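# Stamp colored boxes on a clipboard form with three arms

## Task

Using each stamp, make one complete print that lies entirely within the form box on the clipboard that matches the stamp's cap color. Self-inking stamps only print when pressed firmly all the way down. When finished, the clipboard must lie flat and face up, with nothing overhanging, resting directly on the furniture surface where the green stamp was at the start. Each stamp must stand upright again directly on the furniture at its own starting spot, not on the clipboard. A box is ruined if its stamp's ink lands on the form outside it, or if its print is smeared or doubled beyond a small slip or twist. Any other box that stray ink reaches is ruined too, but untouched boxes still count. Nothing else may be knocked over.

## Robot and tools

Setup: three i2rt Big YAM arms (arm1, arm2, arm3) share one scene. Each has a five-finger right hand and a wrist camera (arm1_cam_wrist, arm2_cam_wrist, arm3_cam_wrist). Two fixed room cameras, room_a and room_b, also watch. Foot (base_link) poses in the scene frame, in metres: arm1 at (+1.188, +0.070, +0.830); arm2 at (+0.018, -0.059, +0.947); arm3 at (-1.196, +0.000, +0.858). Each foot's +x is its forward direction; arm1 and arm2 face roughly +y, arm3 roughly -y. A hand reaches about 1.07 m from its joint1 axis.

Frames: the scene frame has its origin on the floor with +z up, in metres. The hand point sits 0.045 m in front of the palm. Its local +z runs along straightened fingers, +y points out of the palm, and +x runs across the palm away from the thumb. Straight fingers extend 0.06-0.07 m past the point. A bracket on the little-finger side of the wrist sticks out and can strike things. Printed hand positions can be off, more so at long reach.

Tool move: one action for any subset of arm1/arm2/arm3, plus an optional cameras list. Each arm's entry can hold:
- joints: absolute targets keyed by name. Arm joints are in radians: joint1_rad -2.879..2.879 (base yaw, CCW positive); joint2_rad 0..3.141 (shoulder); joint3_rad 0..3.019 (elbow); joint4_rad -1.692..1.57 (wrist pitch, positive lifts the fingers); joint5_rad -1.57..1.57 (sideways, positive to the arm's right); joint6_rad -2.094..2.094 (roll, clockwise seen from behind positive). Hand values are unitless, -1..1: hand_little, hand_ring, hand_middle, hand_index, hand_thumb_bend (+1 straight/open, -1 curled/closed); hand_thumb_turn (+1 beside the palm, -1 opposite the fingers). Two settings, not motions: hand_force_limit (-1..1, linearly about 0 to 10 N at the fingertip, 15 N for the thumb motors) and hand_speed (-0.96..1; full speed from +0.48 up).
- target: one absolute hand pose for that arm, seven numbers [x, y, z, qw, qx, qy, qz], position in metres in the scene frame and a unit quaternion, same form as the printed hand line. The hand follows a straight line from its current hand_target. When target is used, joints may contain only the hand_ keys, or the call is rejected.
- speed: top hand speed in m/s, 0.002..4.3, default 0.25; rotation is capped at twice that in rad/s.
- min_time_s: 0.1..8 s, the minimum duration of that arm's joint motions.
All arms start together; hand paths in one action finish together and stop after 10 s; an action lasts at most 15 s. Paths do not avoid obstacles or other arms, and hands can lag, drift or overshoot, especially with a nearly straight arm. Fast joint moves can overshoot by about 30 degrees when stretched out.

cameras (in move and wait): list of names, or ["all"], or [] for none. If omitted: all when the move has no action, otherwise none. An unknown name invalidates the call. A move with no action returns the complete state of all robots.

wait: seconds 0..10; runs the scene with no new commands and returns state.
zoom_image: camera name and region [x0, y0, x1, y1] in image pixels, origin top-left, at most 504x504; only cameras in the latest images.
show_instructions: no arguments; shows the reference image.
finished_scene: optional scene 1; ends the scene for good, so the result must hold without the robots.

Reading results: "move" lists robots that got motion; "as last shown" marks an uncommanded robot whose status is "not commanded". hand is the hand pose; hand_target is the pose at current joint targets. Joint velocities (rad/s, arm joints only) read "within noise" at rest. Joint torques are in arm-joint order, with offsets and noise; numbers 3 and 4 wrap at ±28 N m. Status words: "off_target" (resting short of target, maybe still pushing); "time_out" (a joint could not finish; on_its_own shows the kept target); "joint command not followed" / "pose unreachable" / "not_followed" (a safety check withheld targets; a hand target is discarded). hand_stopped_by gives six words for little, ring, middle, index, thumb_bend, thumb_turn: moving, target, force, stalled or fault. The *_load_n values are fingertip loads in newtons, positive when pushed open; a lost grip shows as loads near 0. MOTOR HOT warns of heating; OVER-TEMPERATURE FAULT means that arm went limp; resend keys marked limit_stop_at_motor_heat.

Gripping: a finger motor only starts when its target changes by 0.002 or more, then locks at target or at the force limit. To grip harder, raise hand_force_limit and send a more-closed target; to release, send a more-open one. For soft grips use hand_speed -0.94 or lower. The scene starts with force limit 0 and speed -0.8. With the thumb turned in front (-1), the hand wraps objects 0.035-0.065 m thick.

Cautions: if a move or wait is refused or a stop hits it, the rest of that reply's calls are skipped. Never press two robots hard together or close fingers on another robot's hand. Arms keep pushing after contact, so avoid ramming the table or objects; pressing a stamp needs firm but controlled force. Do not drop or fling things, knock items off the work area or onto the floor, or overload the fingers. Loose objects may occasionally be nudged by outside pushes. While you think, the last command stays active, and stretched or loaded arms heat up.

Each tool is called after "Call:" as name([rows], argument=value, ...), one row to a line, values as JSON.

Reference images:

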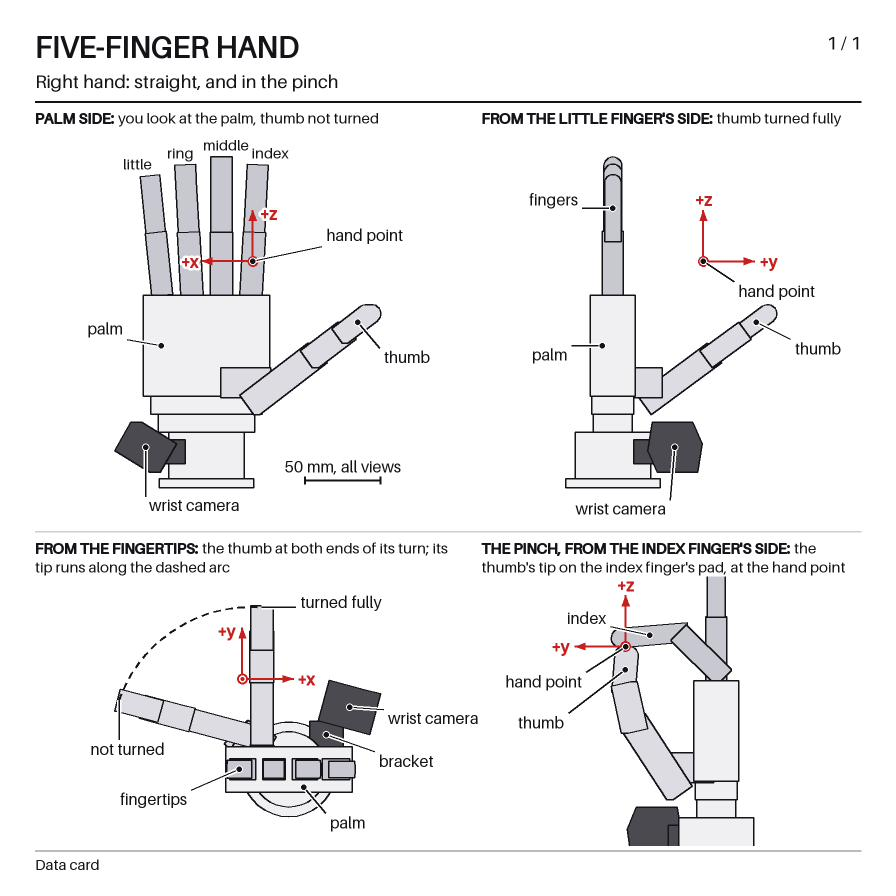

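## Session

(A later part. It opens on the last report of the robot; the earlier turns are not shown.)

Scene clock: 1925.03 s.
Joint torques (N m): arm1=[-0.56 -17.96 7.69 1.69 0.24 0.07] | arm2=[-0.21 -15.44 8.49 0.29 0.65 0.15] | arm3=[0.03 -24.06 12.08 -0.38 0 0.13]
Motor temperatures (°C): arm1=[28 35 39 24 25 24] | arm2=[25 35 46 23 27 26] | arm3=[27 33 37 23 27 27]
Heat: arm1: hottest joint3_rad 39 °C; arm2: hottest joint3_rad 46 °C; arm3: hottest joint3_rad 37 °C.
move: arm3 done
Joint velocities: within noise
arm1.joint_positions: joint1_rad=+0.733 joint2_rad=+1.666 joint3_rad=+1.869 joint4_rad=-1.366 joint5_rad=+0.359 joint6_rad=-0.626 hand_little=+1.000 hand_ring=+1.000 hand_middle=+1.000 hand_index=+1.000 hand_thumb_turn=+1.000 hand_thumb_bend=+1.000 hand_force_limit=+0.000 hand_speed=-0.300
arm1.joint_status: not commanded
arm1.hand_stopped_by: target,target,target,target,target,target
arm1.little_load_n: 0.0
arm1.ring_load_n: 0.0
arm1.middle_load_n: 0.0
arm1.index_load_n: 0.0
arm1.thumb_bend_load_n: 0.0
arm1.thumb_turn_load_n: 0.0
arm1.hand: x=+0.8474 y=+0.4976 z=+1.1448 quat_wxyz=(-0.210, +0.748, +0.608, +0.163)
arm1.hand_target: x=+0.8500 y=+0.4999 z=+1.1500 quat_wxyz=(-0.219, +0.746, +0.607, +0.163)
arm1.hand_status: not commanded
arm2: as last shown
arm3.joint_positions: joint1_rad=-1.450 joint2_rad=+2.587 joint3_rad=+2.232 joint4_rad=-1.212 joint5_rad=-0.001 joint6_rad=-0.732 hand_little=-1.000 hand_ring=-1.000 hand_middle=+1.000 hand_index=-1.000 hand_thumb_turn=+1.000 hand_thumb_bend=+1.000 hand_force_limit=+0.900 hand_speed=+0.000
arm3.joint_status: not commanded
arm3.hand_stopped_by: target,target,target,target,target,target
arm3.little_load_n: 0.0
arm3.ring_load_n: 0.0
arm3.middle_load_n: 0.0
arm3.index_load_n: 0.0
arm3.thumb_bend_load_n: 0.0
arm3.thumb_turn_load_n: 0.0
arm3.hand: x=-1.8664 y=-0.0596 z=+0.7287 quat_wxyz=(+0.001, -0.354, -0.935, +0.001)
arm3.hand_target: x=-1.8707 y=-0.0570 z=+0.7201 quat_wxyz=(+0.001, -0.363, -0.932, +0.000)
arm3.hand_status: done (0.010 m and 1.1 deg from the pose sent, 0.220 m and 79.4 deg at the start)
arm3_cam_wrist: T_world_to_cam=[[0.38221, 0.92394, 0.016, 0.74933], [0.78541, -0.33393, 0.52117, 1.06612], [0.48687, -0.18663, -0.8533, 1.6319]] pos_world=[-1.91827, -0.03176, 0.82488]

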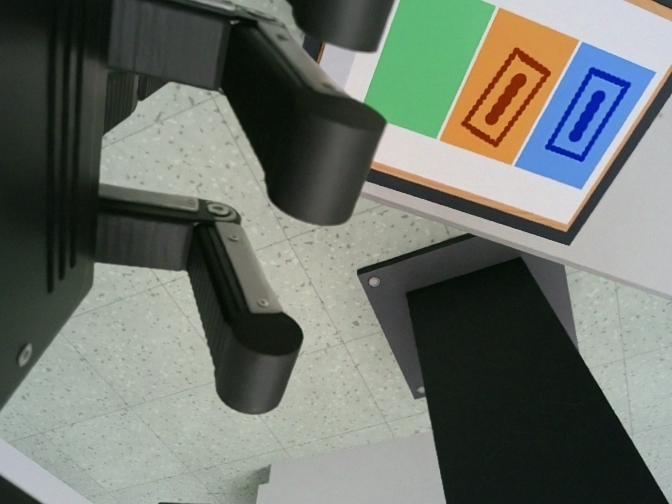

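Call:
move(arm3={"target":[-1.874,-0.057,0.60,0,0.3633,0.9317,0],"speed":0.15}, cameras=["room_a","arm3_cam_wrist"])

Call:
zoom_image(camera="room_a", region=[540, 320, 650, 430])

Scene clock: 1928.10 s.
Joint torques (N m): arm1=[-1.03 -18.14 7.76 1.74 0.21 0.06] | arm2=[-0.44 -15.68 8.18 0.18 0.65 0.11] | arm3=[-0.03 -24.7 11.41 -0.23 -0.01 0.11]
Motor temperatures (°C): arm1=[28 35 39 24 25 24] | arm2=[25 35 46 23 27 26] | arm3=[27 34 37 23 27 27]
Heat: arm1: hottest joint3_rad 39 °C; arm2: hottest joint3_rad 46 °C; arm3: hottest joint3_rad 37 °C.
move: arm3 done
Joint velocities: within noise
arm1, arm2: as last shown
arm3.joint_positions: joint1_rad=-1.450 joint2_rad=+2.812 joint3_rad=+2.342 joint4_rad=-1.109 joint5_rad=-0.001 joint6_rad=-0.732 hand_little=-1.000 hand_ring=-1.000 hand_middle=+1.000 hand_index=-1.000 hand_thumb_turn=+1.000 hand_thumb_bend=+1.000 hand_force_limit=+0.900 hand_speed=+0.000
arm3.joint_status: not commanded
arm3.hand_stopped_by: target,target,target,target,target,target
arm3.little_load_n: 0.0
arm3.ring_load_n: 0.0
arm3.middle_load_n: 0.0
arm3.index_load_n: 0.0
arm3.thumb_bend_load_n: 0.0
arm3.thumb_turn_load_n: 0.0
arm3.hand: x=-1.8682 y=-0.0599 z=+0.6062 quat_wxyz=(-0.004, -0.355, -0.935, -0.001)
arm3.hand_target: x=-1.8736 y=-0.0570 z=+0.6000 quat_wxyz=(+0.000, -0.363, -0.932, +0.000)
arm3.hand_status: done (0.009 m and 1.2 deg from the pose sent, 0.129 m and 1.1 deg at the start)
pictures: arm3_cam_wrist, room_a
arm3_cam_wrist: T_world_to_cam=[[0.38235, 0.92377, 0.02154, 0.74908], [0.77929, -0.3349, 0.52966, 1.11481], [0.4965, -0.18573, -0.84794, 1.54294]] pos_world=[-1.92124, -0.03206, 0.70171]

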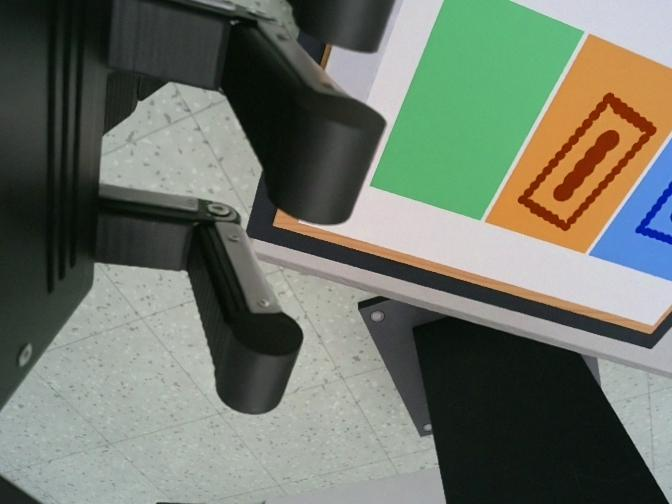

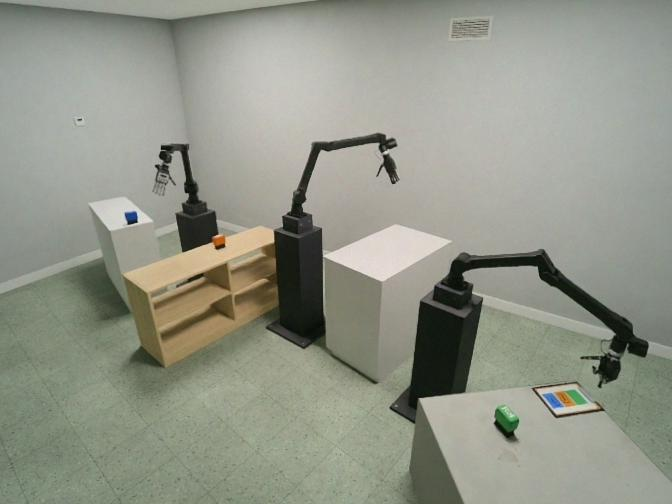

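Scaled by 4.582 from the camera's image (finer frame: 960x720).

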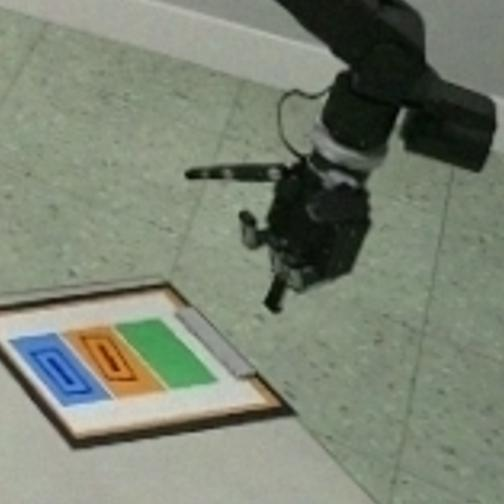

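Call:
move(arm3={"target":[-1.874,-0.057,0.564,0,0.3633,0.9317,0],"speed":0.08})

Call:
move(arm3={"target":[-1.856,-0.038,0.564,0,0.3633,0.9317,0],"speed":0.05}, cameras=["room_a","arm3_cam_wrist"])

Call:
zoom_image(camera="room_a", region=[540, 320, 650, 430])

Scene clock: 1930.37 s.
Joint torques (N m): arm1=[-0.85 -18.2 7.76 1.72 0.25 0.06] | arm2=[0.15 -15.5 8.28 0.23 0.69 0.13] | arm3=[0.03 -25.11 11.38 -0.21 -0.01 0.11]
Motor temperatures (°C): arm1=[28 35 39 24 25 24] | arm2=[25 35 46 23 27 26] | arm3=[27 34 38 23 26 27]
Heat: arm1: hottest joint3_rad 39 °C; arm2: hottest joint3_rad 46 °C; arm3: hottest joint3_rad 38 °C.
move: arm3 done
Joint velocities: within noise
arm1, arm2: as last shown
arm2.ring_load_n: -0.5
arm3.joint_positions: joint1_rad=-1.450 joint2_rad=+2.892 joint3_rad=+2.405 joint4_rad=-1.093 joint5_rad=-0.001 joint6_rad=-0.732 hand_little=-1.000 hand_ring=-1.000 hand_middle=+1.000 hand_index=-1.000 hand_thumb_turn=+1.000 hand_thumb_bend=+1.000 hand_force_limit=+0.900 hand_speed=+0.000
arm3.joint_status: not commanded
arm3.hand_stopped_by: target,target,target,target,target,target
arm3.little_load_n: 0.0
arm3.ring_load_n: 0.0
arm3.middle_load_n: 0.0
arm3.index_load_n: 0.0
arm3.thumb_bend_load_n: 0.0
arm3.thumb_turn_load_n: 0.0
arm3.hand: x=-1.8686 y=-0.0599 z=+0.5701 quat_wxyz=(-0.004, -0.355, -0.935, -0.001)
arm3.hand_target: x=-1.8737 y=-0.0570 z=+0.5642 quat_wxyz=(+0.000, -0.363, -0.932, +0.000)
arm3.hand_status: done (0.009 m and 1.2 deg from the pose sent, 0.043 m and 1.2 deg at the start)
pictures: none

Scene clock: 1931.77 s.
Joint torques (N m): arm1=[-0.79 -18.02 7.72 1.76 0.23 0.04] | arm2=[0.03 -15.97 8.38 0.31 0.63 0.14] | arm3=[-0.32 -27.69 7.79 0.08 0.04 -0.1]
Motor temperatures (°C): arm1=[28 35 39 24 25 24] | arm2=[25 35 46 23 27 26] | arm3=[27 34 38 23 26 27]
Heat: arm1: hottest joint3_rad 39 °C; arm2: hottest joint3_rad 46 °C; arm3: hottest joint3_rad 38 °C.
move: arm3 off_target
Joint velocities: within noise
arm1, arm2: as last shown
arm2.ring_load_n: 0.0
arm3.joint_positions: joint1_rad=-1.469 joint2_rad=+2.854 joint3_rad=+2.278 joint4_rad=-1.015 joint5_rad=-0.002 joint6_rad=-0.732 hand_little=-1.000 hand_ring=-1.000 hand_middle=+1.000 hand_index=-1.000 hand_thumb_turn=+1.000 hand_thumb_bend=+1.000 hand_force_limit=+0.900 hand_speed=+0.000
arm3.joint_status: not commanded
arm3.hand_stopped_by: target,target,target,target,target,target
arm3.little_load_n: 0.0
arm3.ring_load_n: 0.0
arm3.middle_load_n: 0.0
arm3.index_load_n: 0.0
arm3.thumb_bend_load_n: 0.0
arm3.thumb_turn_load_n: 0.0
arm3.hand: x=-1.8475 y=-0.0451 z=+0.5555 quat_wxyz=(-0.010, -0.363, -0.932, -0.004)
arm3.hand_target: x=-1.8557 y=-0.0379 z=+0.5639 quat_wxyz=(+0.000, -0.363, -0.932, +0.000)
arm3.hand_status: off_target (0.014 m and 1.2 deg from the pose sent, 0.026 m and 1.2 deg at the start)
pictures: arm3_cam_wrist, room_a
arm3_cam_wrist: T_world_to_cam=[[0.39957, 0.91629, 0.02737, 0.75691], [0.76564, -0.34999, 0.53972, 1.09889], [0.50412, -0.1947, -0.8414, 1.50246]] pos_world=[-1.90122, -0.01641, 0.65035]

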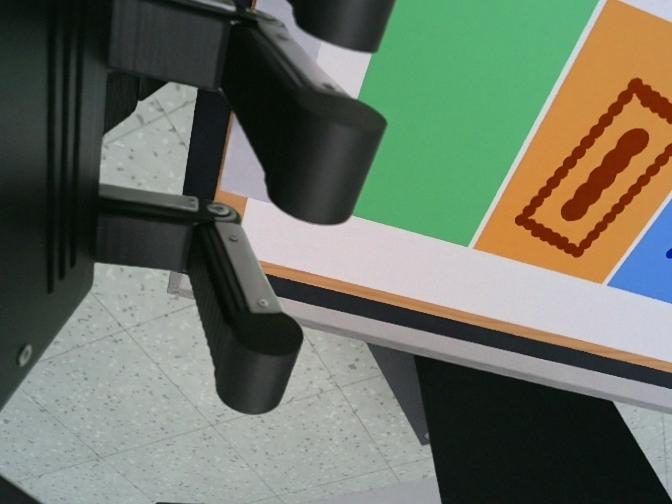

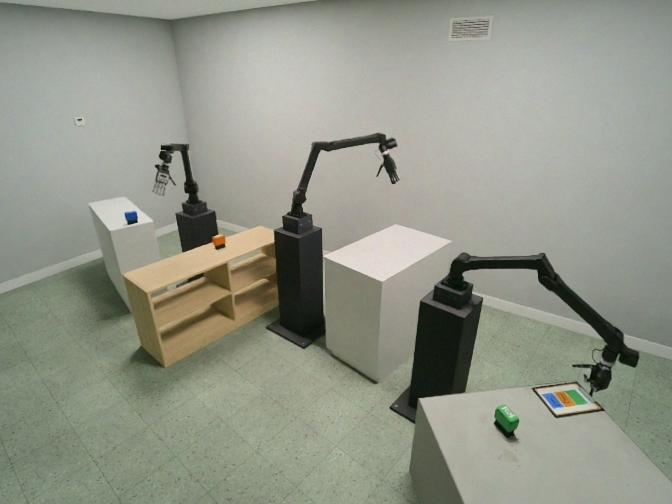

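Scaled by 4.582 from the camera's image (finer frame: 960x720).

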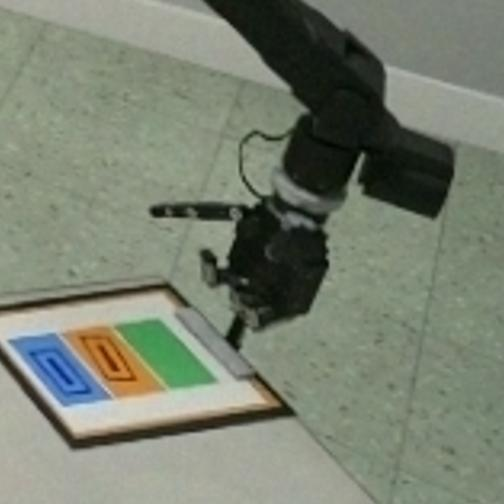

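Call:
move(arm3={"target":[-1.856,-0.040,0.578,0,0.3633,0.9317,0],"speed":0.04})

Scene clock: 1933.63 s.
Joint torques (N m): arm1=[-0.73 -18.2 7.83 1.72 0.22 0.04] | arm2=[-0.09 -15.5 8.43 0.34 0.66 0.13] | arm3=[-0.15 -28.04 7.72 -0.23 0.03 -0.08]
Motor temperatures (°C): arm1=[28 35 39 24 25 24] | arm2=[25 35 46 23 27 26] | arm3=[27 34 38 23 26 27]
Heat: arm1: hottest joint3_rad 39 °C; arm2: hottest joint3_rad 46 °C; arm3: hottest joint3_rad 38 °C.
move: arm3 off_target
Joint velocities: within noise
arm1, arm2: as last shown
arm3.joint_positions: joint1_rad=-1.469 joint2_rad=+2.827 joint3_rad=+2.258 joint4_rad=-1.015 joint5_rad=-0.002 joint6_rad=-0.732 hand_little=-1.000 hand_ring=-1.000 hand_middle=+1.000 hand_index=-1.000 hand_thumb_turn=+1.000 hand_thumb_bend=+1.000 hand_force_limit=+0.900 hand_speed=+0.000
arm3.joint_status: not commanded
arm3.hand_stopped_by: target,target,target,target,target,target
arm3.little_load_n: 0.0
arm3.ring_load_n: 0.0
arm3.middle_load_n: 0.0
arm3.index_load_n: 0.0
arm3.thumb_bend_load_n: 0.0
arm3.thumb_turn_load_n: 0.0
arm3.hand: x=-1.8499 y=-0.0453 z=+0.5677 quat_wxyz=(-0.007, -0.363, -0.932, -0.002)
arm3.hand_target: x=-1.8560 y=-0.0400 z=+0.5780 quat_wxyz=(+0.000, -0.363, -0.932, +0.000)
arm3.hand_status: off_target (0.013 m and 0.8 deg from the pose sent, 0.024 m and 1.2 deg at the start)
pictures: none

Call:
move(arm3={"target":[-1.842,-0.0248,0.579,0,0.3633,0.9317,0],"speed":0.04}, cameras=["room_a"])

Call:
zoom_image(camera="room_a", region=[540, 320, 650, 430])

Scene clock: 1935.60 s.
Joint torques (N m): arm1=[-0.67 -18.14 7.72 1.7 0.22 0.06] | arm2=[-0.09 -15.56 8.44 0.38 0.66 0.18] | arm3=[-0.15 -27.58 7.3 0.08 0.05 -0.12]
Motor temperatures (°C): arm1=[28 35 39 24 25 24] | arm2=[25 35 46 23 27 26] | arm3=[27 34 38 23 26 27]
Heat: arm1: hottest joint3_rad 39 °C; arm2: hottest joint3_rad 46 °C; arm3: hottest joint3_rad 38 °C.
move: arm3 off_target
Joint velocities: within noise
arm1, arm2: as last shown
arm3.joint_positions: joint1_rad=-1.486 joint2_rad=+2.777 joint3_rad=+2.154 joint4_rad=-0.969 joint5_rad=-0.002 joint6_rad=-0.746 hand_little=-1.000 hand_ring=-1.000 hand_middle=+1.000 hand_index=-1.000 hand_thumb_turn=+1.000 hand_thumb_bend=+1.000 hand_force_limit=+0.900 hand_speed=+0.000
arm3.joint_status: not commanded
arm3.hand_stopped_by: target,target,target,target,target,target
arm3.little_load_n: 0.0
arm3.ring_load_n: 0.0
arm3.middle_load_n: 0.0
arm3.index_load_n: 0.0
arm3.thumb_bend_load_n: 0.0
arm3.thumb_turn_load_n: 0.0
arm3.hand: x=-1.8344 y=-0.0319 z=+0.5702 quat_wxyz=(-0.010, -0.365, -0.931, -0.004)
arm3.hand_target: x=-1.8419 y=-0.0248 z=+0.5791 quat_wxyz=(+0.000, -0.363, -0.932, +0.000)
arm3.hand_status: off_target (0.014 m and 1.2 deg from the pose sent, 0.025 m and 0.8 deg at the start)

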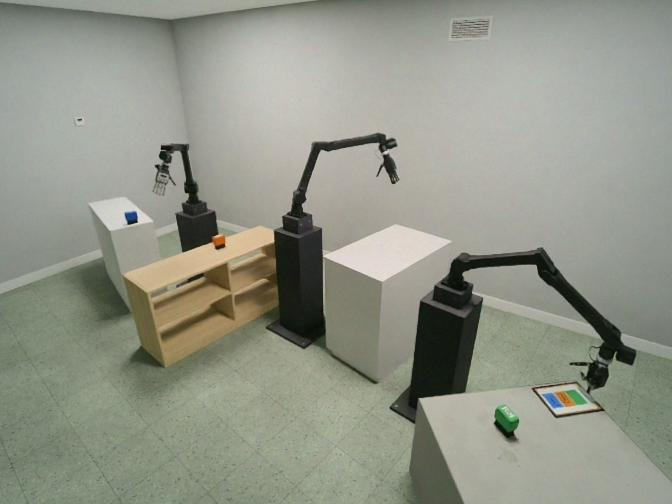

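Scaled by 4.582 from the camera's image (finer frame: 960x720).

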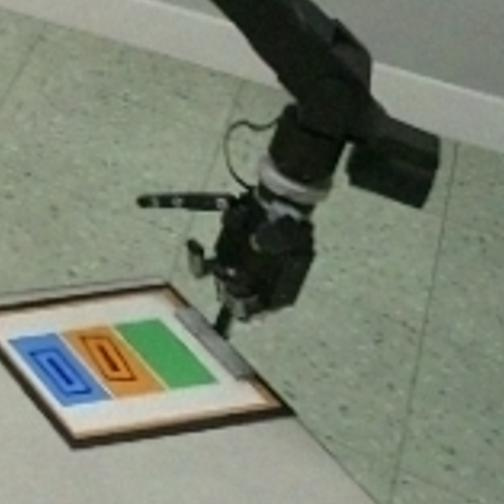

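Call:
move(arm3={"target":[-1.825,-0.0063,0.579,0,0.3633,0.9317,0],"speed":0.03}, cameras=["room_a"])

Call:
zoom_image(camera="room_a", region=[540, 320, 650, 430])

Scene clock: 1937.57 s.
Joint torques (N m): arm1=[-1.2 -18.02 7.71 1.66 0.24 0.06] | arm2=[0.73 -15.74 8.43 0.25 0.66 0.1] | arm3=[-0.97 -27.05 6.8 -0.1 0.19 -0.13]
Motor temperatures (°C): arm1=[28 35 39 24 25 24] | arm2=[25 35 46 23 27 26] | arm3=[27 35 38 23 26 27]
Heat: arm1: hottest joint3_rad 39 °C; arm2: hottest joint3_rad 46 °C; arm3: hottest joint3_rad 38 °C.
move: arm3 off_target
Joint velocities: within noise
arm1: as last shown
arm2.joint_positions: joint1_rad=+2.519 joint2_rad=+1.930 joint3_rad=+2.064 joint4_rad=-1.385 joint5_rad=+0.435 joint6_rad=-0.463 hand_little=+1.000 hand_ring=+1.000 hand_middle=+1.000 hand_index=+1.000 hand_thumb_turn=+1.000 hand_thumb_bend=+1.000 hand_force_limit=+0.800 hand_speed=+0.200
arm2.joint_status: not commanded
arm2.hand_stopped_by: target,target,target,target,target,target
arm2.little_load_n: 0.0
arm2.ring_load_n: 0.0
arm2.middle_load_n: 0.0
arm2.index_load_n: 0.0
arm2.thumb_bend_load_n: 0.0
arm2.thumb_turn_load_n: -0.5
arm2.hand: x=-0.3883 y=-0.5210 z=+1.2056 quat_wxyz=(-0.265, +0.096, +0.959, -0.031)
arm2.hand_target: x=-0.3802 y=-0.5199 z=+1.2198 quat_wxyz=(-0.270, +0.098, +0.957, -0.040)
arm2.hand_status: not commanded
arm3.joint_positions: joint1_rad=-1.504 joint2_rad=+2.729 joint3_rad=+2.047 joint4_rad=-0.903 joint5_rad=-0.005 joint6_rad=-0.770 hand_little=-1.000 hand_ring=-1.000 hand_middle=+1.000 hand_index=-1.000 hand_thumb_turn=+1.000 hand_thumb_bend=+1.000 hand_force_limit=+0.900 hand_speed=+0.000
arm3.joint_status: not commanded
arm3.hand_stopped_by: target,target,target,target,target,target
arm3.little_load_n: 0.0
arm3.ring_load_n: 0.0
arm3.middle_load_n: 0.0
arm3.index_load_n: 0.0
arm3.thumb_bend_load_n: 0.0
arm3.thumb_turn_load_n: 0.0
arm3.hand: x=-1.8199 y=-0.0191 z=+0.5700 quat_wxyz=(-0.007, -0.362, -0.932, +0.000)
arm3.hand_target: x=-1.8248 y=-0.0063 z=+0.5788 quat_wxyz=(+0.000, -0.363, -0.932, +0.000)
arm3.hand_status: off_target (0.017 m and 0.8 deg from the pose sent, 0.029 m and 1.2 deg at the start)

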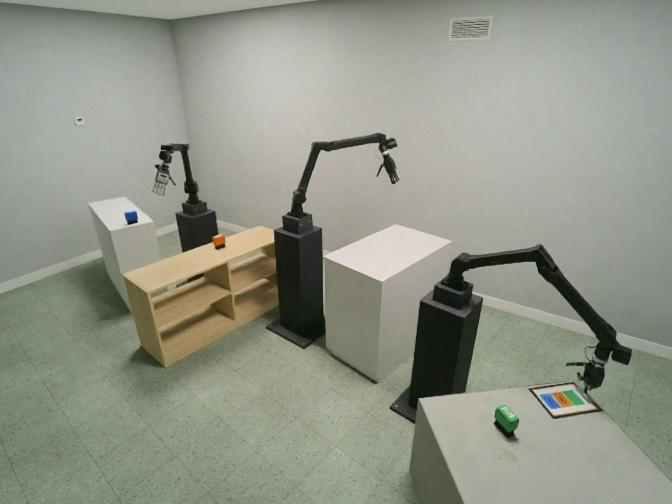

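Scaled by 4.582 from the camera's image (finer frame: 960x720).

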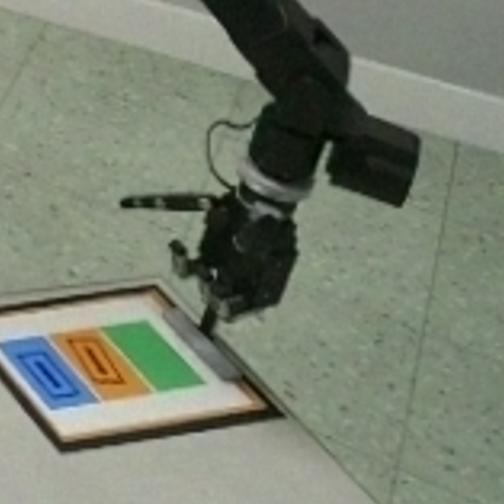

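Call:
move(arm3={"target":[-1.8155,0.0040,0.579,0,0.3633,0.9317,0],"speed":0.03})

Call:
move(arm3={"target":[-1.840,-0.023,0.58,0,0.3633,0.9317,0],"speed":0.06})

Call:
move(arm3={"target":[-1.850,-0.03,0.68,0,0.3633,0.9317,0],"speed":0.15})

Call:
move(arm3={"target":[-1.76,0.0,0.90,0.195,0.282,-0.930,0.129],"speed":0.3}, cameras=["room_a","arm3_cam_wrist"])

Call:
zoom_image(camera="arm3_cam_wrist", region=[320, 50, 600, 330])

Scene clock: 1940.03 s.
Joint torques (N m): arm1=[-0.91 -18.08 7.72 1.8 0.24 0.06] | arm2=[0.21 -15.38 8.27 0.13 0.68 0.15] | arm3=[-0.97 -26.75 6.6 -0.13 0.2 -0.13]
Motor temperatures (°C): arm1=[28 35 39 24 25 24] | arm2=[25 35 46 23 27 26] | arm3=[27 35 38 23 26 27]
Heat: arm1: hottest joint3_rad 39 °C; arm2: hottest joint3_rad 46 °C; arm3: hottest joint3_rad 38 °C.
move: arm3 off_target
Joint velocities: arm1=[within noise] | arm2=[within noise] | arm3=[-0.015 0.005 -0.012 -0.007 0.007 -0.154]
arm1, arm2: as last shown
arm2.thumb_turn_load_n: 0.0
arm3.joint_positions: joint1_rad=-1.518 joint2_rad=+2.705 joint3_rad=+1.992 joint4_rad=-0.872 joint5_rad=-0.005 joint6_rad=-0.785 hand_little=-1.000 hand_ring=-1.000 hand_middle=+1.000 hand_index=-1.000 hand_thumb_turn=+1.000 hand_thumb_bend=+1.000 hand_force_limit=+0.900 hand_speed=+0.000
arm3.joint_status: not commanded
arm3.hand_stopped_by: target,target,target,target,target,target
arm3.little_load_n: 0.0
arm3.ring_load_n: 0.0
arm3.middle_load_n: 0.0
arm3.index_load_n: 0.0
arm3.thumb_bend_load_n: 0.0
arm3.thumb_turn_load_n: 0.0
arm3.hand: x=-1.8104 y=-0.0090 z=+0.5701 quat_wxyz=(-0.007, -0.361, -0.932, +0.000)
arm3.hand_target: x=-1.8153 y=+0.0039 z=+0.5789 quat_wxyz=(+0.000, -0.363, -0.932, +0.000)
arm3.hand_status: off_target (0.017 m and 0.9 deg from the pose sent, 0.025 m and 0.8 deg at the start)
pictures: none

Scene clock: 1941.60 s.
Joint torques (N m): arm1=[-0.5 -18.14 7.68 1.77 0.24 0.09] | arm2=[0.38 -15.79 8.47 0.27 0.67 0.17] | arm3=[1.2 -23.82 10.65 -0.43 0.04 0.11]
Motor temperatures (°C): arm1=[28 35 39 24 25 24] | arm2=[25 35 46 23 27 26] | arm3=[27 35 38 23 26 27]
Heat: arm1: hottest joint3_rad 39 °C; arm2: hottest joint3_rad 46 °C; arm3: hottest joint3_rad 38 °C.
move: arm3 done
Joint velocities: within noise
arm1.joint_positions: joint1_rad=+0.733 joint2_rad=+1.666 joint3_rad=+1.869 joint4_rad=-1.366 joint5_rad=+0.359 joint6_rad=-0.626 hand_little=+1.000 hand_ring=+1.000 hand_middle=+1.000 hand_index=+1.000 hand_thumb_turn=+1.000 hand_thumb_bend=+1.000 hand_force_limit=+0.000 hand_speed=-0.300
arm1.joint_status: not commanded
arm1.hand_stopped_by: target,target,target,target,target,target
arm1.little_load_n: 0.0
arm1.ring_load_n: 0.0
arm1.middle_load_n: 0.0
arm1.index_load_n: 0.0
arm1.thumb_bend_load_n: 0.0
arm1.thumb_turn_load_n: 0.0
arm1.hand: x=+0.8474 y=+0.4976 z=+1.1448 quat_wxyz=(-0.210, +0.748, +0.608, +0.163)
arm1.hand_target: x=+0.8500 y=+0.4999 z=+1.1500 quat_wxyz=(-0.219, +0.746, +0.607, +0.163)
arm1.hand_status: not commanded
arm2: as last shown
arm2.ring_load_n: -0.5
arm3.joint_positions: joint1_rad=-1.507 joint2_rad=+2.725 joint3_rad=+2.099 joint4_rad=-0.943 joint5_rad=-0.002 joint6_rad=-0.775 hand_little=-1.000 hand_ring=-1.000 hand_middle=+1.000 hand_index=-1.000 hand_thumb_turn=+1.000 hand_thumb_bend=+1.000 hand_force_limit=+0.900 hand_speed=+0.000
arm3.joint_status: not commanded
arm3.hand_stopped_by: target,target,target,target,target,target
arm3.little_load_n: 0.0
arm3.ring_load_n: 0.0
arm3.middle_load_n: 0.0
arm3.index_load_n: 0.0
arm3.thumb_bend_load_n: 0.0
arm3.thumb_turn_load_n: 0.0
arm3.hand: x=-1.8366 y=-0.0167 z=+0.5875 quat_wxyz=(+0.000, -0.361, -0.933, +0.001)
arm3.hand_target: x=-1.8396 y=-0.0228 z=+0.5801 quat_wxyz=(+0.000, -0.363, -0.932, +0.000)
arm3.hand_status: done (0.010 m and 0.3 deg from the pose sent, 0.034 m and 0.9 deg at the start)
pictures: none

Scene clock: 1943.07 s.
Joint torques (N m): arm1=[-0.38 -17.85 7.65 1.72 0.24 0.08] | arm2=[-0.09 -16.03 8.24 0.35 0.67 0.13] | arm3=[1.38 -25.64 9.96 -0.43 0.04 0.11]
Motor temperatures (°C): arm1=[28 35 39 24 25 24] | arm2=[25 35 46 23 27 26] | arm3=[27 35 38 23 26 27]
Heat: arm1: hottest joint3_rad 39 °C; arm2: hottest joint3_rad 46 °C; arm3: hottest joint3_rad 38 °C.
move: arm3 done
Joint velocities: within noise
arm1, arm2: as last shown
arm2.ring_load_n: 0.0
arm3.joint_positions: joint1_rad=-1.500 joint2_rad=+2.597 joint3_rad=+2.099 joint4_rad=-1.080 joint5_rad=-0.002 joint6_rad=-0.766 hand_little=-1.000 hand_ring=-1.000 hand_middle=+1.000 hand_index=-1.000 hand_thumb_turn=+1.000 hand_thumb_bend=+1.000 hand_force_limit=+0.900 hand_speed=+0.000
arm3.joint_status: not commanded
arm3.hand_stopped_by: target,target,target,target,target,target
arm3.little_load_n: 0.0
arm3.ring_load_n: 0.0
arm3.middle_load_n: 0.0
arm3.index_load_n: 0.0
arm3.thumb_bend_load_n: 0.0
arm3.thumb_turn_load_n: 0.0
arm3.hand: x=-1.8451 y=-0.0227 z=+0.6762 quat_wxyz=(-0.004, -0.362, -0.932, -0.001)
arm3.hand_target: x=-1.8500 y=-0.0299 z=+0.6800 quat_wxyz=(+0.000, -0.363, -0.932, +0.000)
arm3.hand_status: done (0.010 m and 0.5 deg from the pose sent, 0.094 m and 0.3 deg at the start)
pictures: none

Scene clock: 1946.37 s.
Joint torques (N m): arm1=[-1.08 -17.96 7.68 1.65 0.24 0.05] | arm2=[0.21 -15.03 8.32 0.2 0.69 0.18] | arm3=[-0.15 -16.79 8.73 0.1 -0.4 -0.12]
Motor temperatures (°C): arm1=[28 35 39 24 25 24] | arm2=[25 35 46 23 27 26] | arm3=[27 35 38 23 26 27]
Heat: arm1: hottest joint3_rad 39 °C; arm2: hottest joint3_rad 46 °C; arm3: hottest joint3_rad 38 °C.
move: arm3 off_target
Joint velocities: within noise
arm1, arm2: as last shown
arm1.thumb_bend_load_n: 0.5
arm1.thumb_turn_load_n: -0.5
arm3.joint_positions: joint1_rad=-1.559 joint2_rad=+1.719 joint3_rad=+1.192 joint4_rad=-0.716 joint5_rad=-0.343 joint6_rad=-2.054 hand_little=-1.000 hand_ring=-1.000 hand_middle=+1.000 hand_index=-1.000 hand_thumb_turn=+1.000 hand_thumb_bend=+1.000 hand_force_limit=+0.900 hand_speed=+0.000
arm3.joint_status: not commanded
arm3.hand_stopped_by: target,target,target,target,target,target
arm3.little_load_n: 0.0
arm3.ring_load_n: 0.0
arm3.middle_load_n: 0.0
arm3.index_load_n: 0.0
arm3.thumb_bend_load_n: 0.0
arm3.thumb_turn_load_n: 0.0
arm3.hand: x=-1.7611 y=-0.0045 z=+0.8962 quat_wxyz=(+0.196, +0.262, -0.937, +0.126)
arm3.hand_target: x=-1.7600 y=-0.0003 z=+0.9000 quat_wxyz=(+0.197, +0.265, -0.936, +0.125)
arm3.hand_status: off_target (0.006 m and 2.4 deg from the pose sent, 0.241 m and 80.3 deg at the start; a joint's target at an end of its range on 28 of 99 steps)
pictures: arm3_cam_wrist, room_a
arm3_cam_wrist: T_world_to_cam=[[-0.76114, 0.64776, 0.03274, -1.37432], [0.648, 0.75734, 0.08086, 1.07207], [0.02758, 0.08276, -0.99619, 1.05426]] pos_world=[-1.76983, -0.00894, 1.00855]

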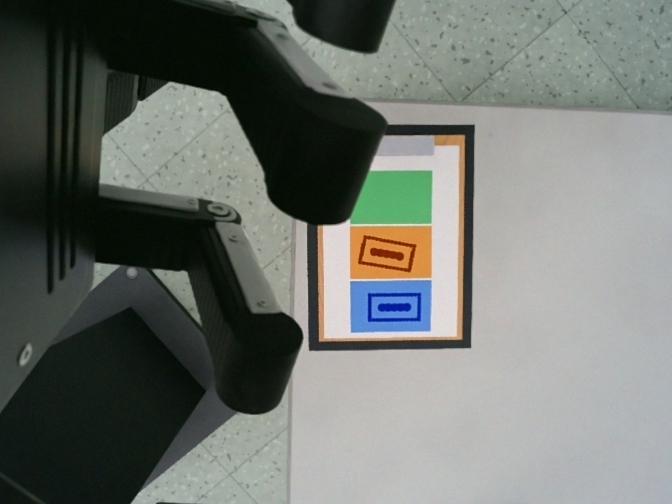

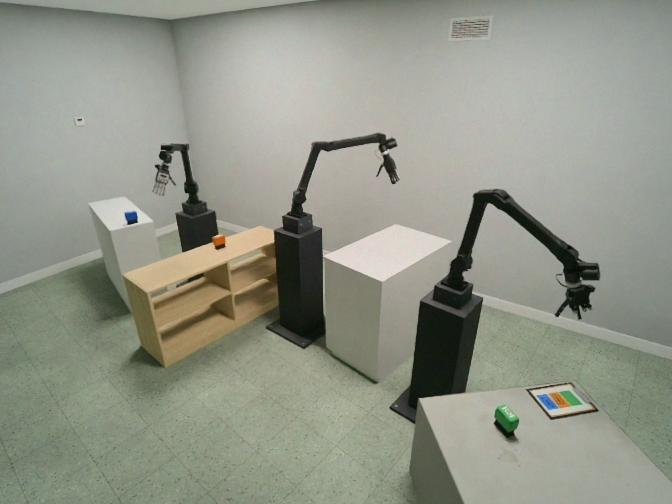

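Scaled by 1.800 from the camera's image (finer frame: 960x720).

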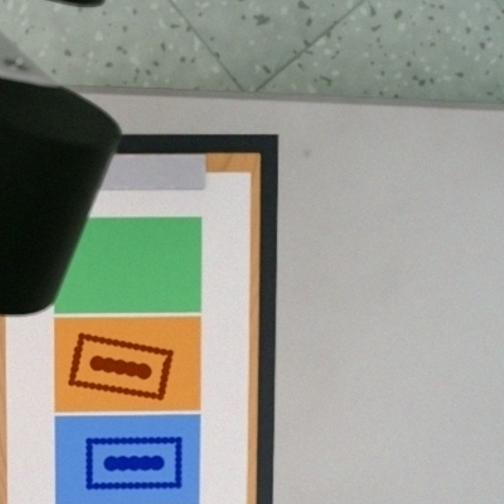

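Call:
move(arm3={"target":[-1.63,0.34,0.90,0.2255,-0.0288,-0.9723,0.06],"speed":0.3}, cameras=["room_a","arm3_cam_wrist"])

Scene clock: 1952.07 s.
Joint torques (N m): arm1=[-0.73 -18.14 7.76 1.76 0.24 0.07] | arm2=[0.26 -15.62 8.27 0.34 0.64 0.12] | arm3=[0.73 -13.27 12.01 0.16 -0.37 -0.14]
Motor temperatures (°C): arm1=[28 35 39 24 25 24] | arm2=[25 35 46 23 27 26] | arm3=[27 34 38 23 26 27]
Heat: arm1: hottest joint3_rad 39 °C; arm2: hottest joint3_rad 46 °C; arm3: hottest joint3_rad 38 °C.
move: arm3 off_target
Joint velocities: within noise
arm1, arm2: as last shown
arm1.thumb_bend_load_n: 0.0
arm1.thumb_turn_load_n: 0.0
arm2.ring_load_n: -0.5
arm2.thumb_turn_load_n: -0.5
arm3.joint_positions: joint1_rad=-2.231 joint2_rad=+1.660 joint3_rad=+1.114 joint4_rad=-0.707 joint5_rad=-0.340 joint6_rad=-2.054 hand_little=-1.000 hand_ring=-1.000 hand_middle=+1.000 hand_index=-1.000 hand_thumb_turn=+1.000 hand_thumb_bend=+1.000 hand_force_limit=+0.900 hand_speed=+0.000
arm3.joint_status: not commanded
arm3.hand_stopped_by: target,target,target,target,target,target
arm3.little_load_n: 0.0
arm3.ring_load_n: 0.0
arm3.middle_load_n: 0.0
arm3.index_load_n: 0.0
arm3.thumb_bend_load_n: 0.0
arm3.thumb_turn_load_n: 0.0
arm3.hand: x=-1.6185 y=+0.3315 z=+0.8957 quat_wxyz=(+0.222, -0.062, -0.972, +0.056)
arm3.hand_target: x=-1.6300 y=+0.3393 z=+0.9001 quat_wxyz=(+0.226, -0.054, -0.971, +0.052)
arm3.hand_status: off_target (0.015 m and 3.9 deg from the pose sent, 0.369 m and 34.7 deg at the start; a joint's target at an end of its range on 50 of 62 steps)
pictures: arm3_cam_wrist, room_a
arm3_cam_wrist: T_world_to_cam=[[-0.19238, 0.98095, 0.02687, -0.66808], [0.97784, 0.18932, 0.0894, 1.43976], [0.08261, 0.04347, -0.99563, 1.12362]] pos_world=[-1.62919, 0.33394, 1.00796]

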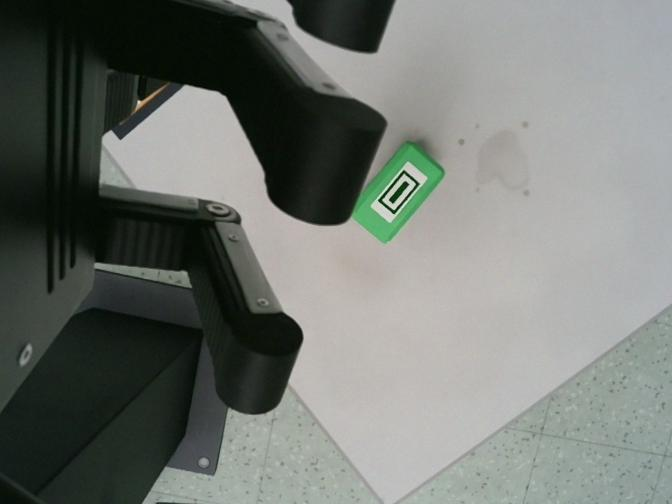

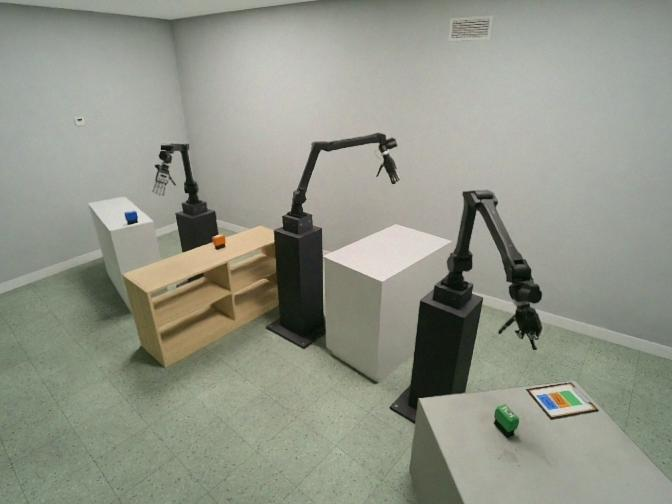

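Call:
zoom_image(camera="arm3_cam_wrist", region=[330, 120, 480, 260])

Scaled by 3.360 from the camera's image (finer frame: 960x720).

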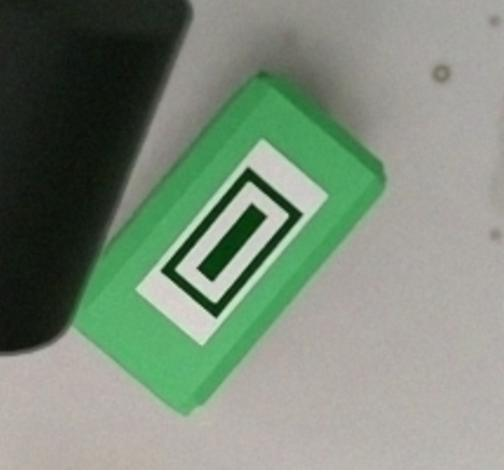

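Call:
zoom_image(camera="room_a", region=[480, 370, 610, 450])

Scaled by 3.877 from the camera's image (finer frame: 960x720).

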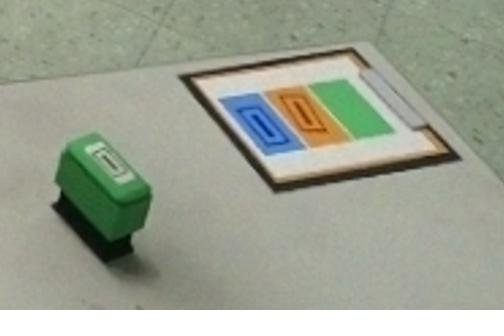

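Call:
move(arm3={"joints":{"hand_little":1,"hand_ring":1,"hand_middle":0.5,"hand_index":0.5,"hand_thumb_turn":-1,"hand_thumb_bend":1,"hand_speed":0.2}})

Call:
move(arm3={"target":[-1.60,0.35,0.85,0.411,-0.7568,-0.4467,0.2426],"speed":0.3}, cameras=["room_a","arm3_cam_wrist"])

Scene clock: 1971.43 s.
Joint torques (N m): arm1=[-0.73 -17.67 7.69 1.74 0.23 0.07] | arm2=[-0.09 -16.09 8.34 0.25 0.63 0.16] | arm3=[0.62 -13.27 12.03 0.17 -0.38 -0.13]
Motor temperatures (°C): arm1=[28 35 39 24 25 24] | arm2=[25 35 46 23 27 26] | arm3=[27 33 40 23 26 27]
Heat: arm1: hottest joint3_rad 39 °C; arm2: hottest joint3_rad 46 °C; arm3: hottest joint3_rad 40 °C.
move: arm3 done
Joint velocities: within noise
arm1, arm2: as last shown
arm2.ring_load_n: 0.0
arm2.thumb_turn_load_n: 0.0
arm3.joint_positions: joint1_rad=-2.231 joint2_rad=+1.660 joint3_rad=+1.114 joint4_rad=-0.707 joint5_rad=-0.340 joint6_rad=-2.055 hand_little=+1.000 hand_ring=+1.000 hand_middle=+0.500 hand_index=+0.500 hand_thumb_turn=-1.000 hand_thumb_bend=+1.000 hand_force_limit=+0.900 hand_speed=+0.200
arm3.joint_status: all done
arm3.hand_stopped_by: target,target,target,target,target,target
arm3.little_load_n: 0.0
arm3.ring_load_n: 0.0
arm3.middle_load_n: 0.0
arm3.index_load_n: 0.0
arm3.thumb_bend_load_n: 0.0
arm3.thumb_turn_load_n: 0.0
arm3.hand: x=-1.6185 y=+0.3315 z=+0.8957 quat_wxyz=(+0.222, -0.062, -0.972, +0.055)
arm3.hand_target: x=-1.6300 y=+0.3393 z=+0.9001 quat_wxyz=(+0.226, -0.054, -0.971, +0.052)
arm3.hand_status: not commanded
pictures: none

Scene clock: 1975.63 s.
Joint torques (N m): arm1=[-0.97 -18.37 7.72 1.76 0.25 0.07] | arm2=[-0.09 -15.85 8.39 0.27 0.65 0.16] | arm3=[0.03 -11.81 7.23 1.63 -0.1 0.11]
Motor temperatures (°C): arm1=[28 35 39 24 25 24] | arm2=[25 35 46 23 27 26] | arm3=[27 33 40 23 26 27]
Heat: arm1: hottest joint3_rad 39 °C; arm2: hottest joint3_rad 46 °C; arm3: hottest joint3_rad 40 °C.
move: arm3 done
Joint velocities: within noise
arm1, arm2: as last shown
arm3.joint_positions: joint1_rad=-2.405 joint2_rad=+1.664 joint3_rad=+0.746 joint4_rad=+0.321 joint5_rad=-0.290 joint6_rad=-0.208 hand_little=+1.000 hand_ring=+1.000 hand_middle=+0.500 hand_index=+0.500 hand_thumb_turn=-1.000 hand_thumb_bend=+1.000 hand_force_limit=+0.900 hand_speed=+0.200
arm3.joint_status: not commanded
arm3.hand_stopped_by: target,target,target,target,target,target
arm3.little_load_n: 0.0
arm3.ring_load_n: 0.0
arm3.middle_load_n: 0.0
arm3.index_load_n: 0.0
arm3.thumb_bend_load_n: 0.0
arm3.thumb_turn_load_n: 0.0
arm3.hand: x=-1.6033 y=+0.3470 z=+0.8579 quat_wxyz=(+0.414, -0.750, -0.456, +0.243)
arm3.hand_target: x=-1.5999 y=+0.3499 z=+0.8502 quat_wxyz=(+0.411, -0.757, -0.447, +0.243)
arm3.hand_status: done (0.009 m and 1.3 deg from the pose sent, 0.053 m and 108.3 deg at the start)
pictures: arm3_cam_wrist, room_a
arm3_cam_wrist: T_world_to_cam=[[0.62155, 0.05175, -0.78167, 1.64172], [0.14008, -0.98908, 0.04591, 0.5284], [-0.77075, -0.13803, -0.622, -0.5417]] pos_world=[-1.51194, 0.3629, 0.92208]

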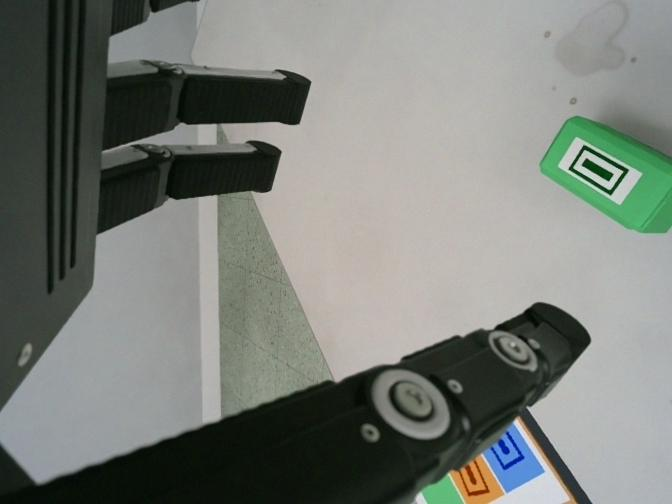

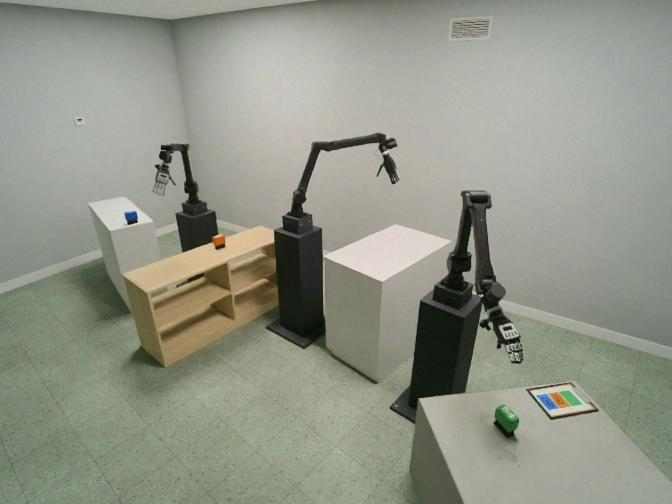

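Call:
move(arm3={"target":[-1.6544,0.372,0.66,0.411,-0.7568,-0.4467,0.2426],"speed":0.15}, cameras=["room_a","arm3_cam_wrist"])

Call:
zoom_image(camera="room_a", region=[460, 350, 560, 450])

Scene clock: 1979.30 s.
Joint torques (N m): arm1=[-0.67 -18.02 7.75 1.74 0.24 0.05] | arm2=[0.32 -15.85 8.31 0.31 0.67 0.14] | arm3=[1.32 -16.5 5.76 1.62 -0.09 0.1]
Motor temperatures (°C): arm1=[28 35 39 24 25 24] | arm2=[25 35 46 23 27 26] | arm3=[27 33 40 23 26 27]
Heat: arm1: hottest joint3_rad 39 °C; arm2: hottest joint3_rad 46 °C; arm3: hottest joint3_rad 40 °C.
move: arm3 done
Joint velocities: within noise
arm1: as last shown
arm2.joint_positions: joint1_rad=+2.519 joint2_rad=+1.930 joint3_rad=+2.064 joint4_rad=-1.385 joint5_rad=+0.435 joint6_rad=-0.463 hand_little=+1.000 hand_ring=+1.000 hand_middle=+1.000 hand_index=+1.000 hand_thumb_turn=+1.000 hand_thumb_bend=+1.000 hand_force_limit=+0.800 hand_speed=+0.200
arm2.joint_status: not commanded
arm2.hand_stopped_by: target,target,target,target,target,target
arm2.little_load_n: 0.0
arm2.ring_load_n: 0.0
arm2.middle_load_n: 0.0
arm2.index_load_n: 0.0
arm2.thumb_bend_load_n: 0.0
arm2.thumb_turn_load_n: 0.0
arm2.hand: x=-0.3883 y=-0.5210 z=+1.2056 quat_wxyz=(-0.265, +0.096, +0.959, -0.031)
arm2.hand_target: x=-0.3802 y=-0.5199 z=+1.2198 quat_wxyz=(-0.270, +0.098, +0.957, -0.040)
arm2.hand_status: not commanded
arm3.joint_positions: joint1_rad=-2.369 joint2_rad=+2.269 joint3_rad=+0.931 joint4_rad=+0.727 joint5_rad=-0.245 joint6_rad=-0.175 hand_little=+1.000 hand_ring=+1.000 hand_middle=+0.500 hand_index=+0.500 hand_thumb_turn=-1.000 hand_thumb_bend=+1.000 hand_force_limit=+0.900 hand_speed=+0.200
arm3.joint_status: not commanded
arm3.hand_stopped_by: target,target,target,target,target,target
arm3.little_load_n: 0.0
arm3.ring_load_n: 0.0
arm3.middle_load_n: 0.0
arm3.index_load_n: 0.0
arm3.thumb_bend_load_n: 0.0
arm3.thumb_turn_load_n: 0.0
arm3.hand: x=-1.6448 y=+0.3713 z=+0.6622 quat_wxyz=(+0.407, -0.759, -0.449, +0.237)
arm3.hand_target: x=-1.6541 y=+0.3718 z=+0.6602 quat_wxyz=(+0.411, -0.757, -0.447, +0.243)
arm3.hand_status: done (0.010 m and 0.9 deg from the pose sent, 0.206 m and 1.3 deg at the start)
pictures: arm3_cam_wrist, room_a
arm3_cam_wrist: T_world_to_cam=[[0.63366, 0.02687, -0.77314, 1.53684], [0.11989, -0.99074, 0.06382, 0.52271], [-0.76426, -0.13313, -0.63101, -0.67729]] pos_world=[-1.55413, 0.3864, 0.72747]

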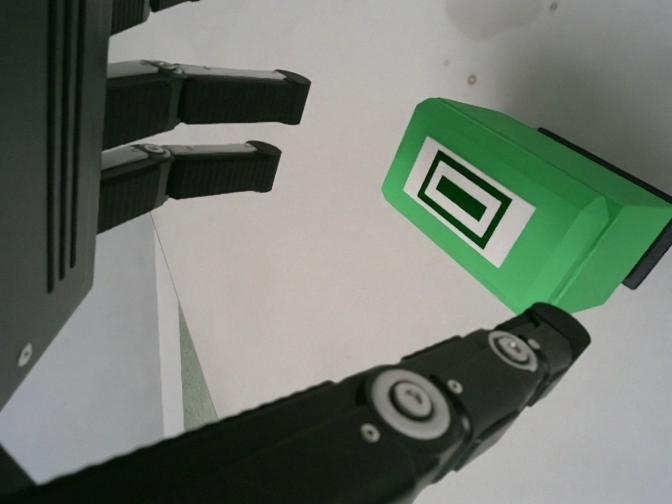

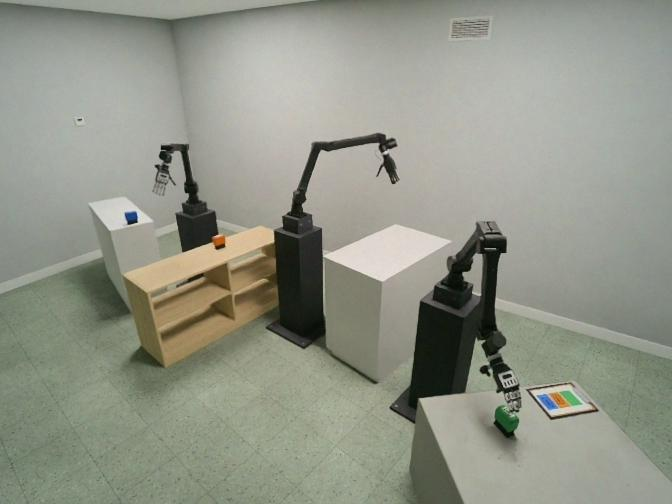

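Scaled by 5.040 from the camera's image (finer frame: 960x720).

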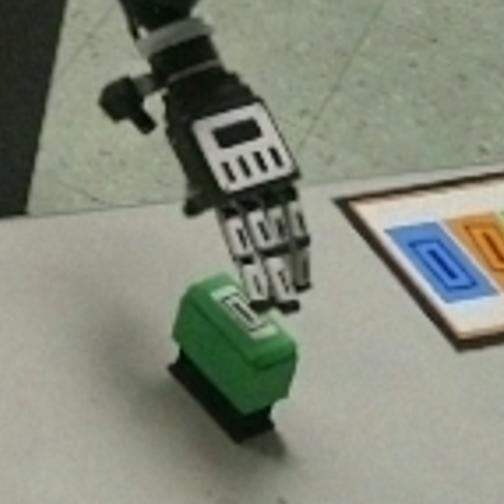

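Call:
move(arm3={"joints":{"hand_middle":0.85,"hand_index":0.85},"target":[-1.6665,0.372,0.63,0.411,-0.7568,-0.4467,0.2426],"speed":0.06}, cameras=["room_a","arm3_cam_wrist"])

Call:
zoom_image(camera="room_a", region=[460, 350, 560, 450])

Scene clock: 1986.10 s.
Joint torques (N m): arm1=[-0.97 -17.85 7.75 1.72 0.25 0.05] | arm2=[-0.15 -16.09 8.4 0.28 0.66 0.16] | arm3=[1.26 -16.79 5.5 1.63 -0.08 0.1]
Motor temperatures (°C): arm1=[28 35 39 24 25 24] | arm2=[25 35 46 23 27 26] | arm3=[27 33 39 24 26 27]
Heat: arm1: hottest joint3_rad 39 °C; arm2: hottest joint3_rad 46 °C; arm3: hottest joint3_rad 39 °C.
move: arm3 done
Joint velocities: within noise
arm1, arm2: as last shown
arm3.joint_positions: joint1_rad=-2.349 joint2_rad=+2.354 joint3_rad=+0.988 joint4_rad=+0.761 joint5_rad=-0.230 joint6_rad=-0.164 hand_little=+1.000 hand_ring=+1.000 hand_middle=+0.850 hand_index=+0.850 hand_thumb_turn=-1.000 hand_thumb_bend=+1.000 hand_force_limit=+0.900 hand_speed=+0.200
arm3.joint_status: all done
arm3.hand_stopped_by: target,target,target,target,target,target
arm3.little_load_n: 0.0
arm3.ring_load_n: 0.0
arm3.middle_load_n: 0.0
arm3.index_load_n: 0.0
arm3.thumb_bend_load_n: 0.0
arm3.thumb_turn_load_n: 0.0
arm3.hand: x=-1.6587 y=+0.3722 z=+0.6347 quat_wxyz=(+0.408, -0.758, -0.450, +0.238)
arm3.hand_target: x=-1.6664 y=+0.3717 z=+0.6303 quat_wxyz=(+0.411, -0.757, -0.447, +0.243)
arm3.hand_status: done (0.009 m and 0.7 deg from the pose sent, 0.039 m and 0.9 deg at the start)
pictures: arm3_cam_wrist, room_a
arm3_cam_wrist: T_world_to_cam=[[0.63173, 0.03004, -0.77461, 1.52092], [0.12149, -0.99074, 0.06065, 0.53176], [-0.76561, -0.13242, -0.62953, -0.70862]] pos_world=[-1.56793, 0.38731, 0.69977]

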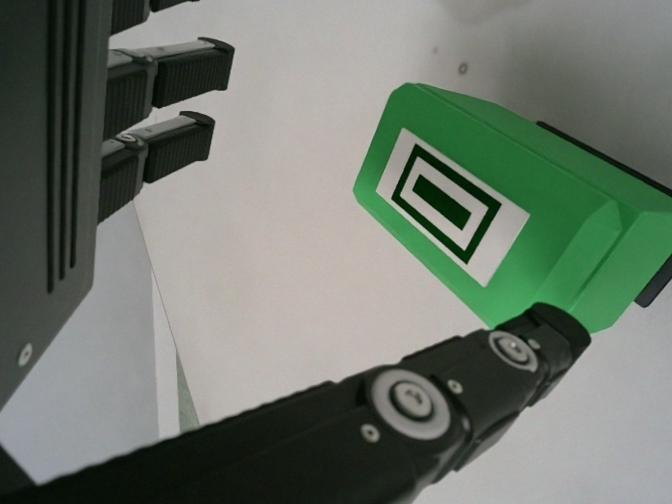

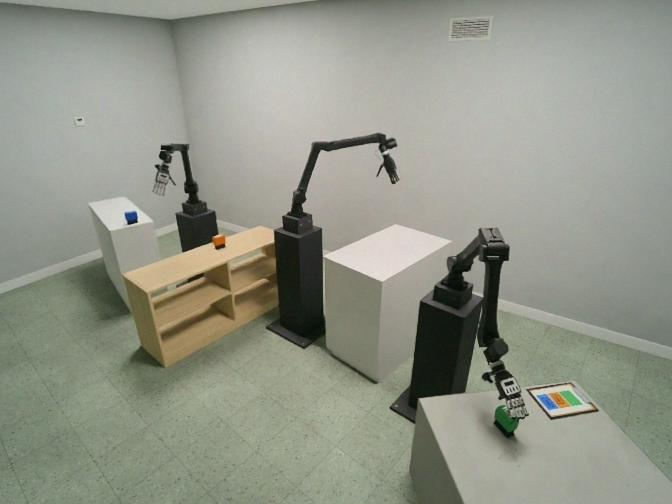

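Scaled by 5.040 from the camera's image (finer frame: 960x720).

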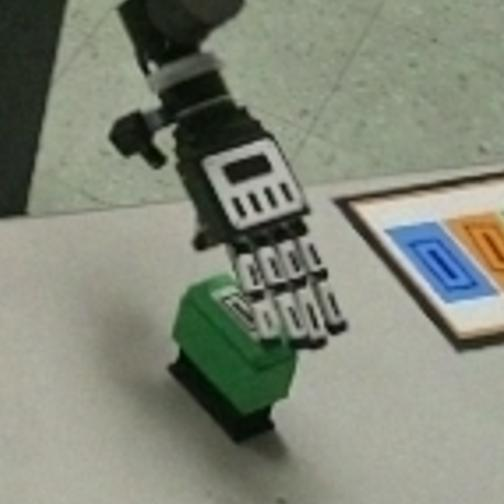

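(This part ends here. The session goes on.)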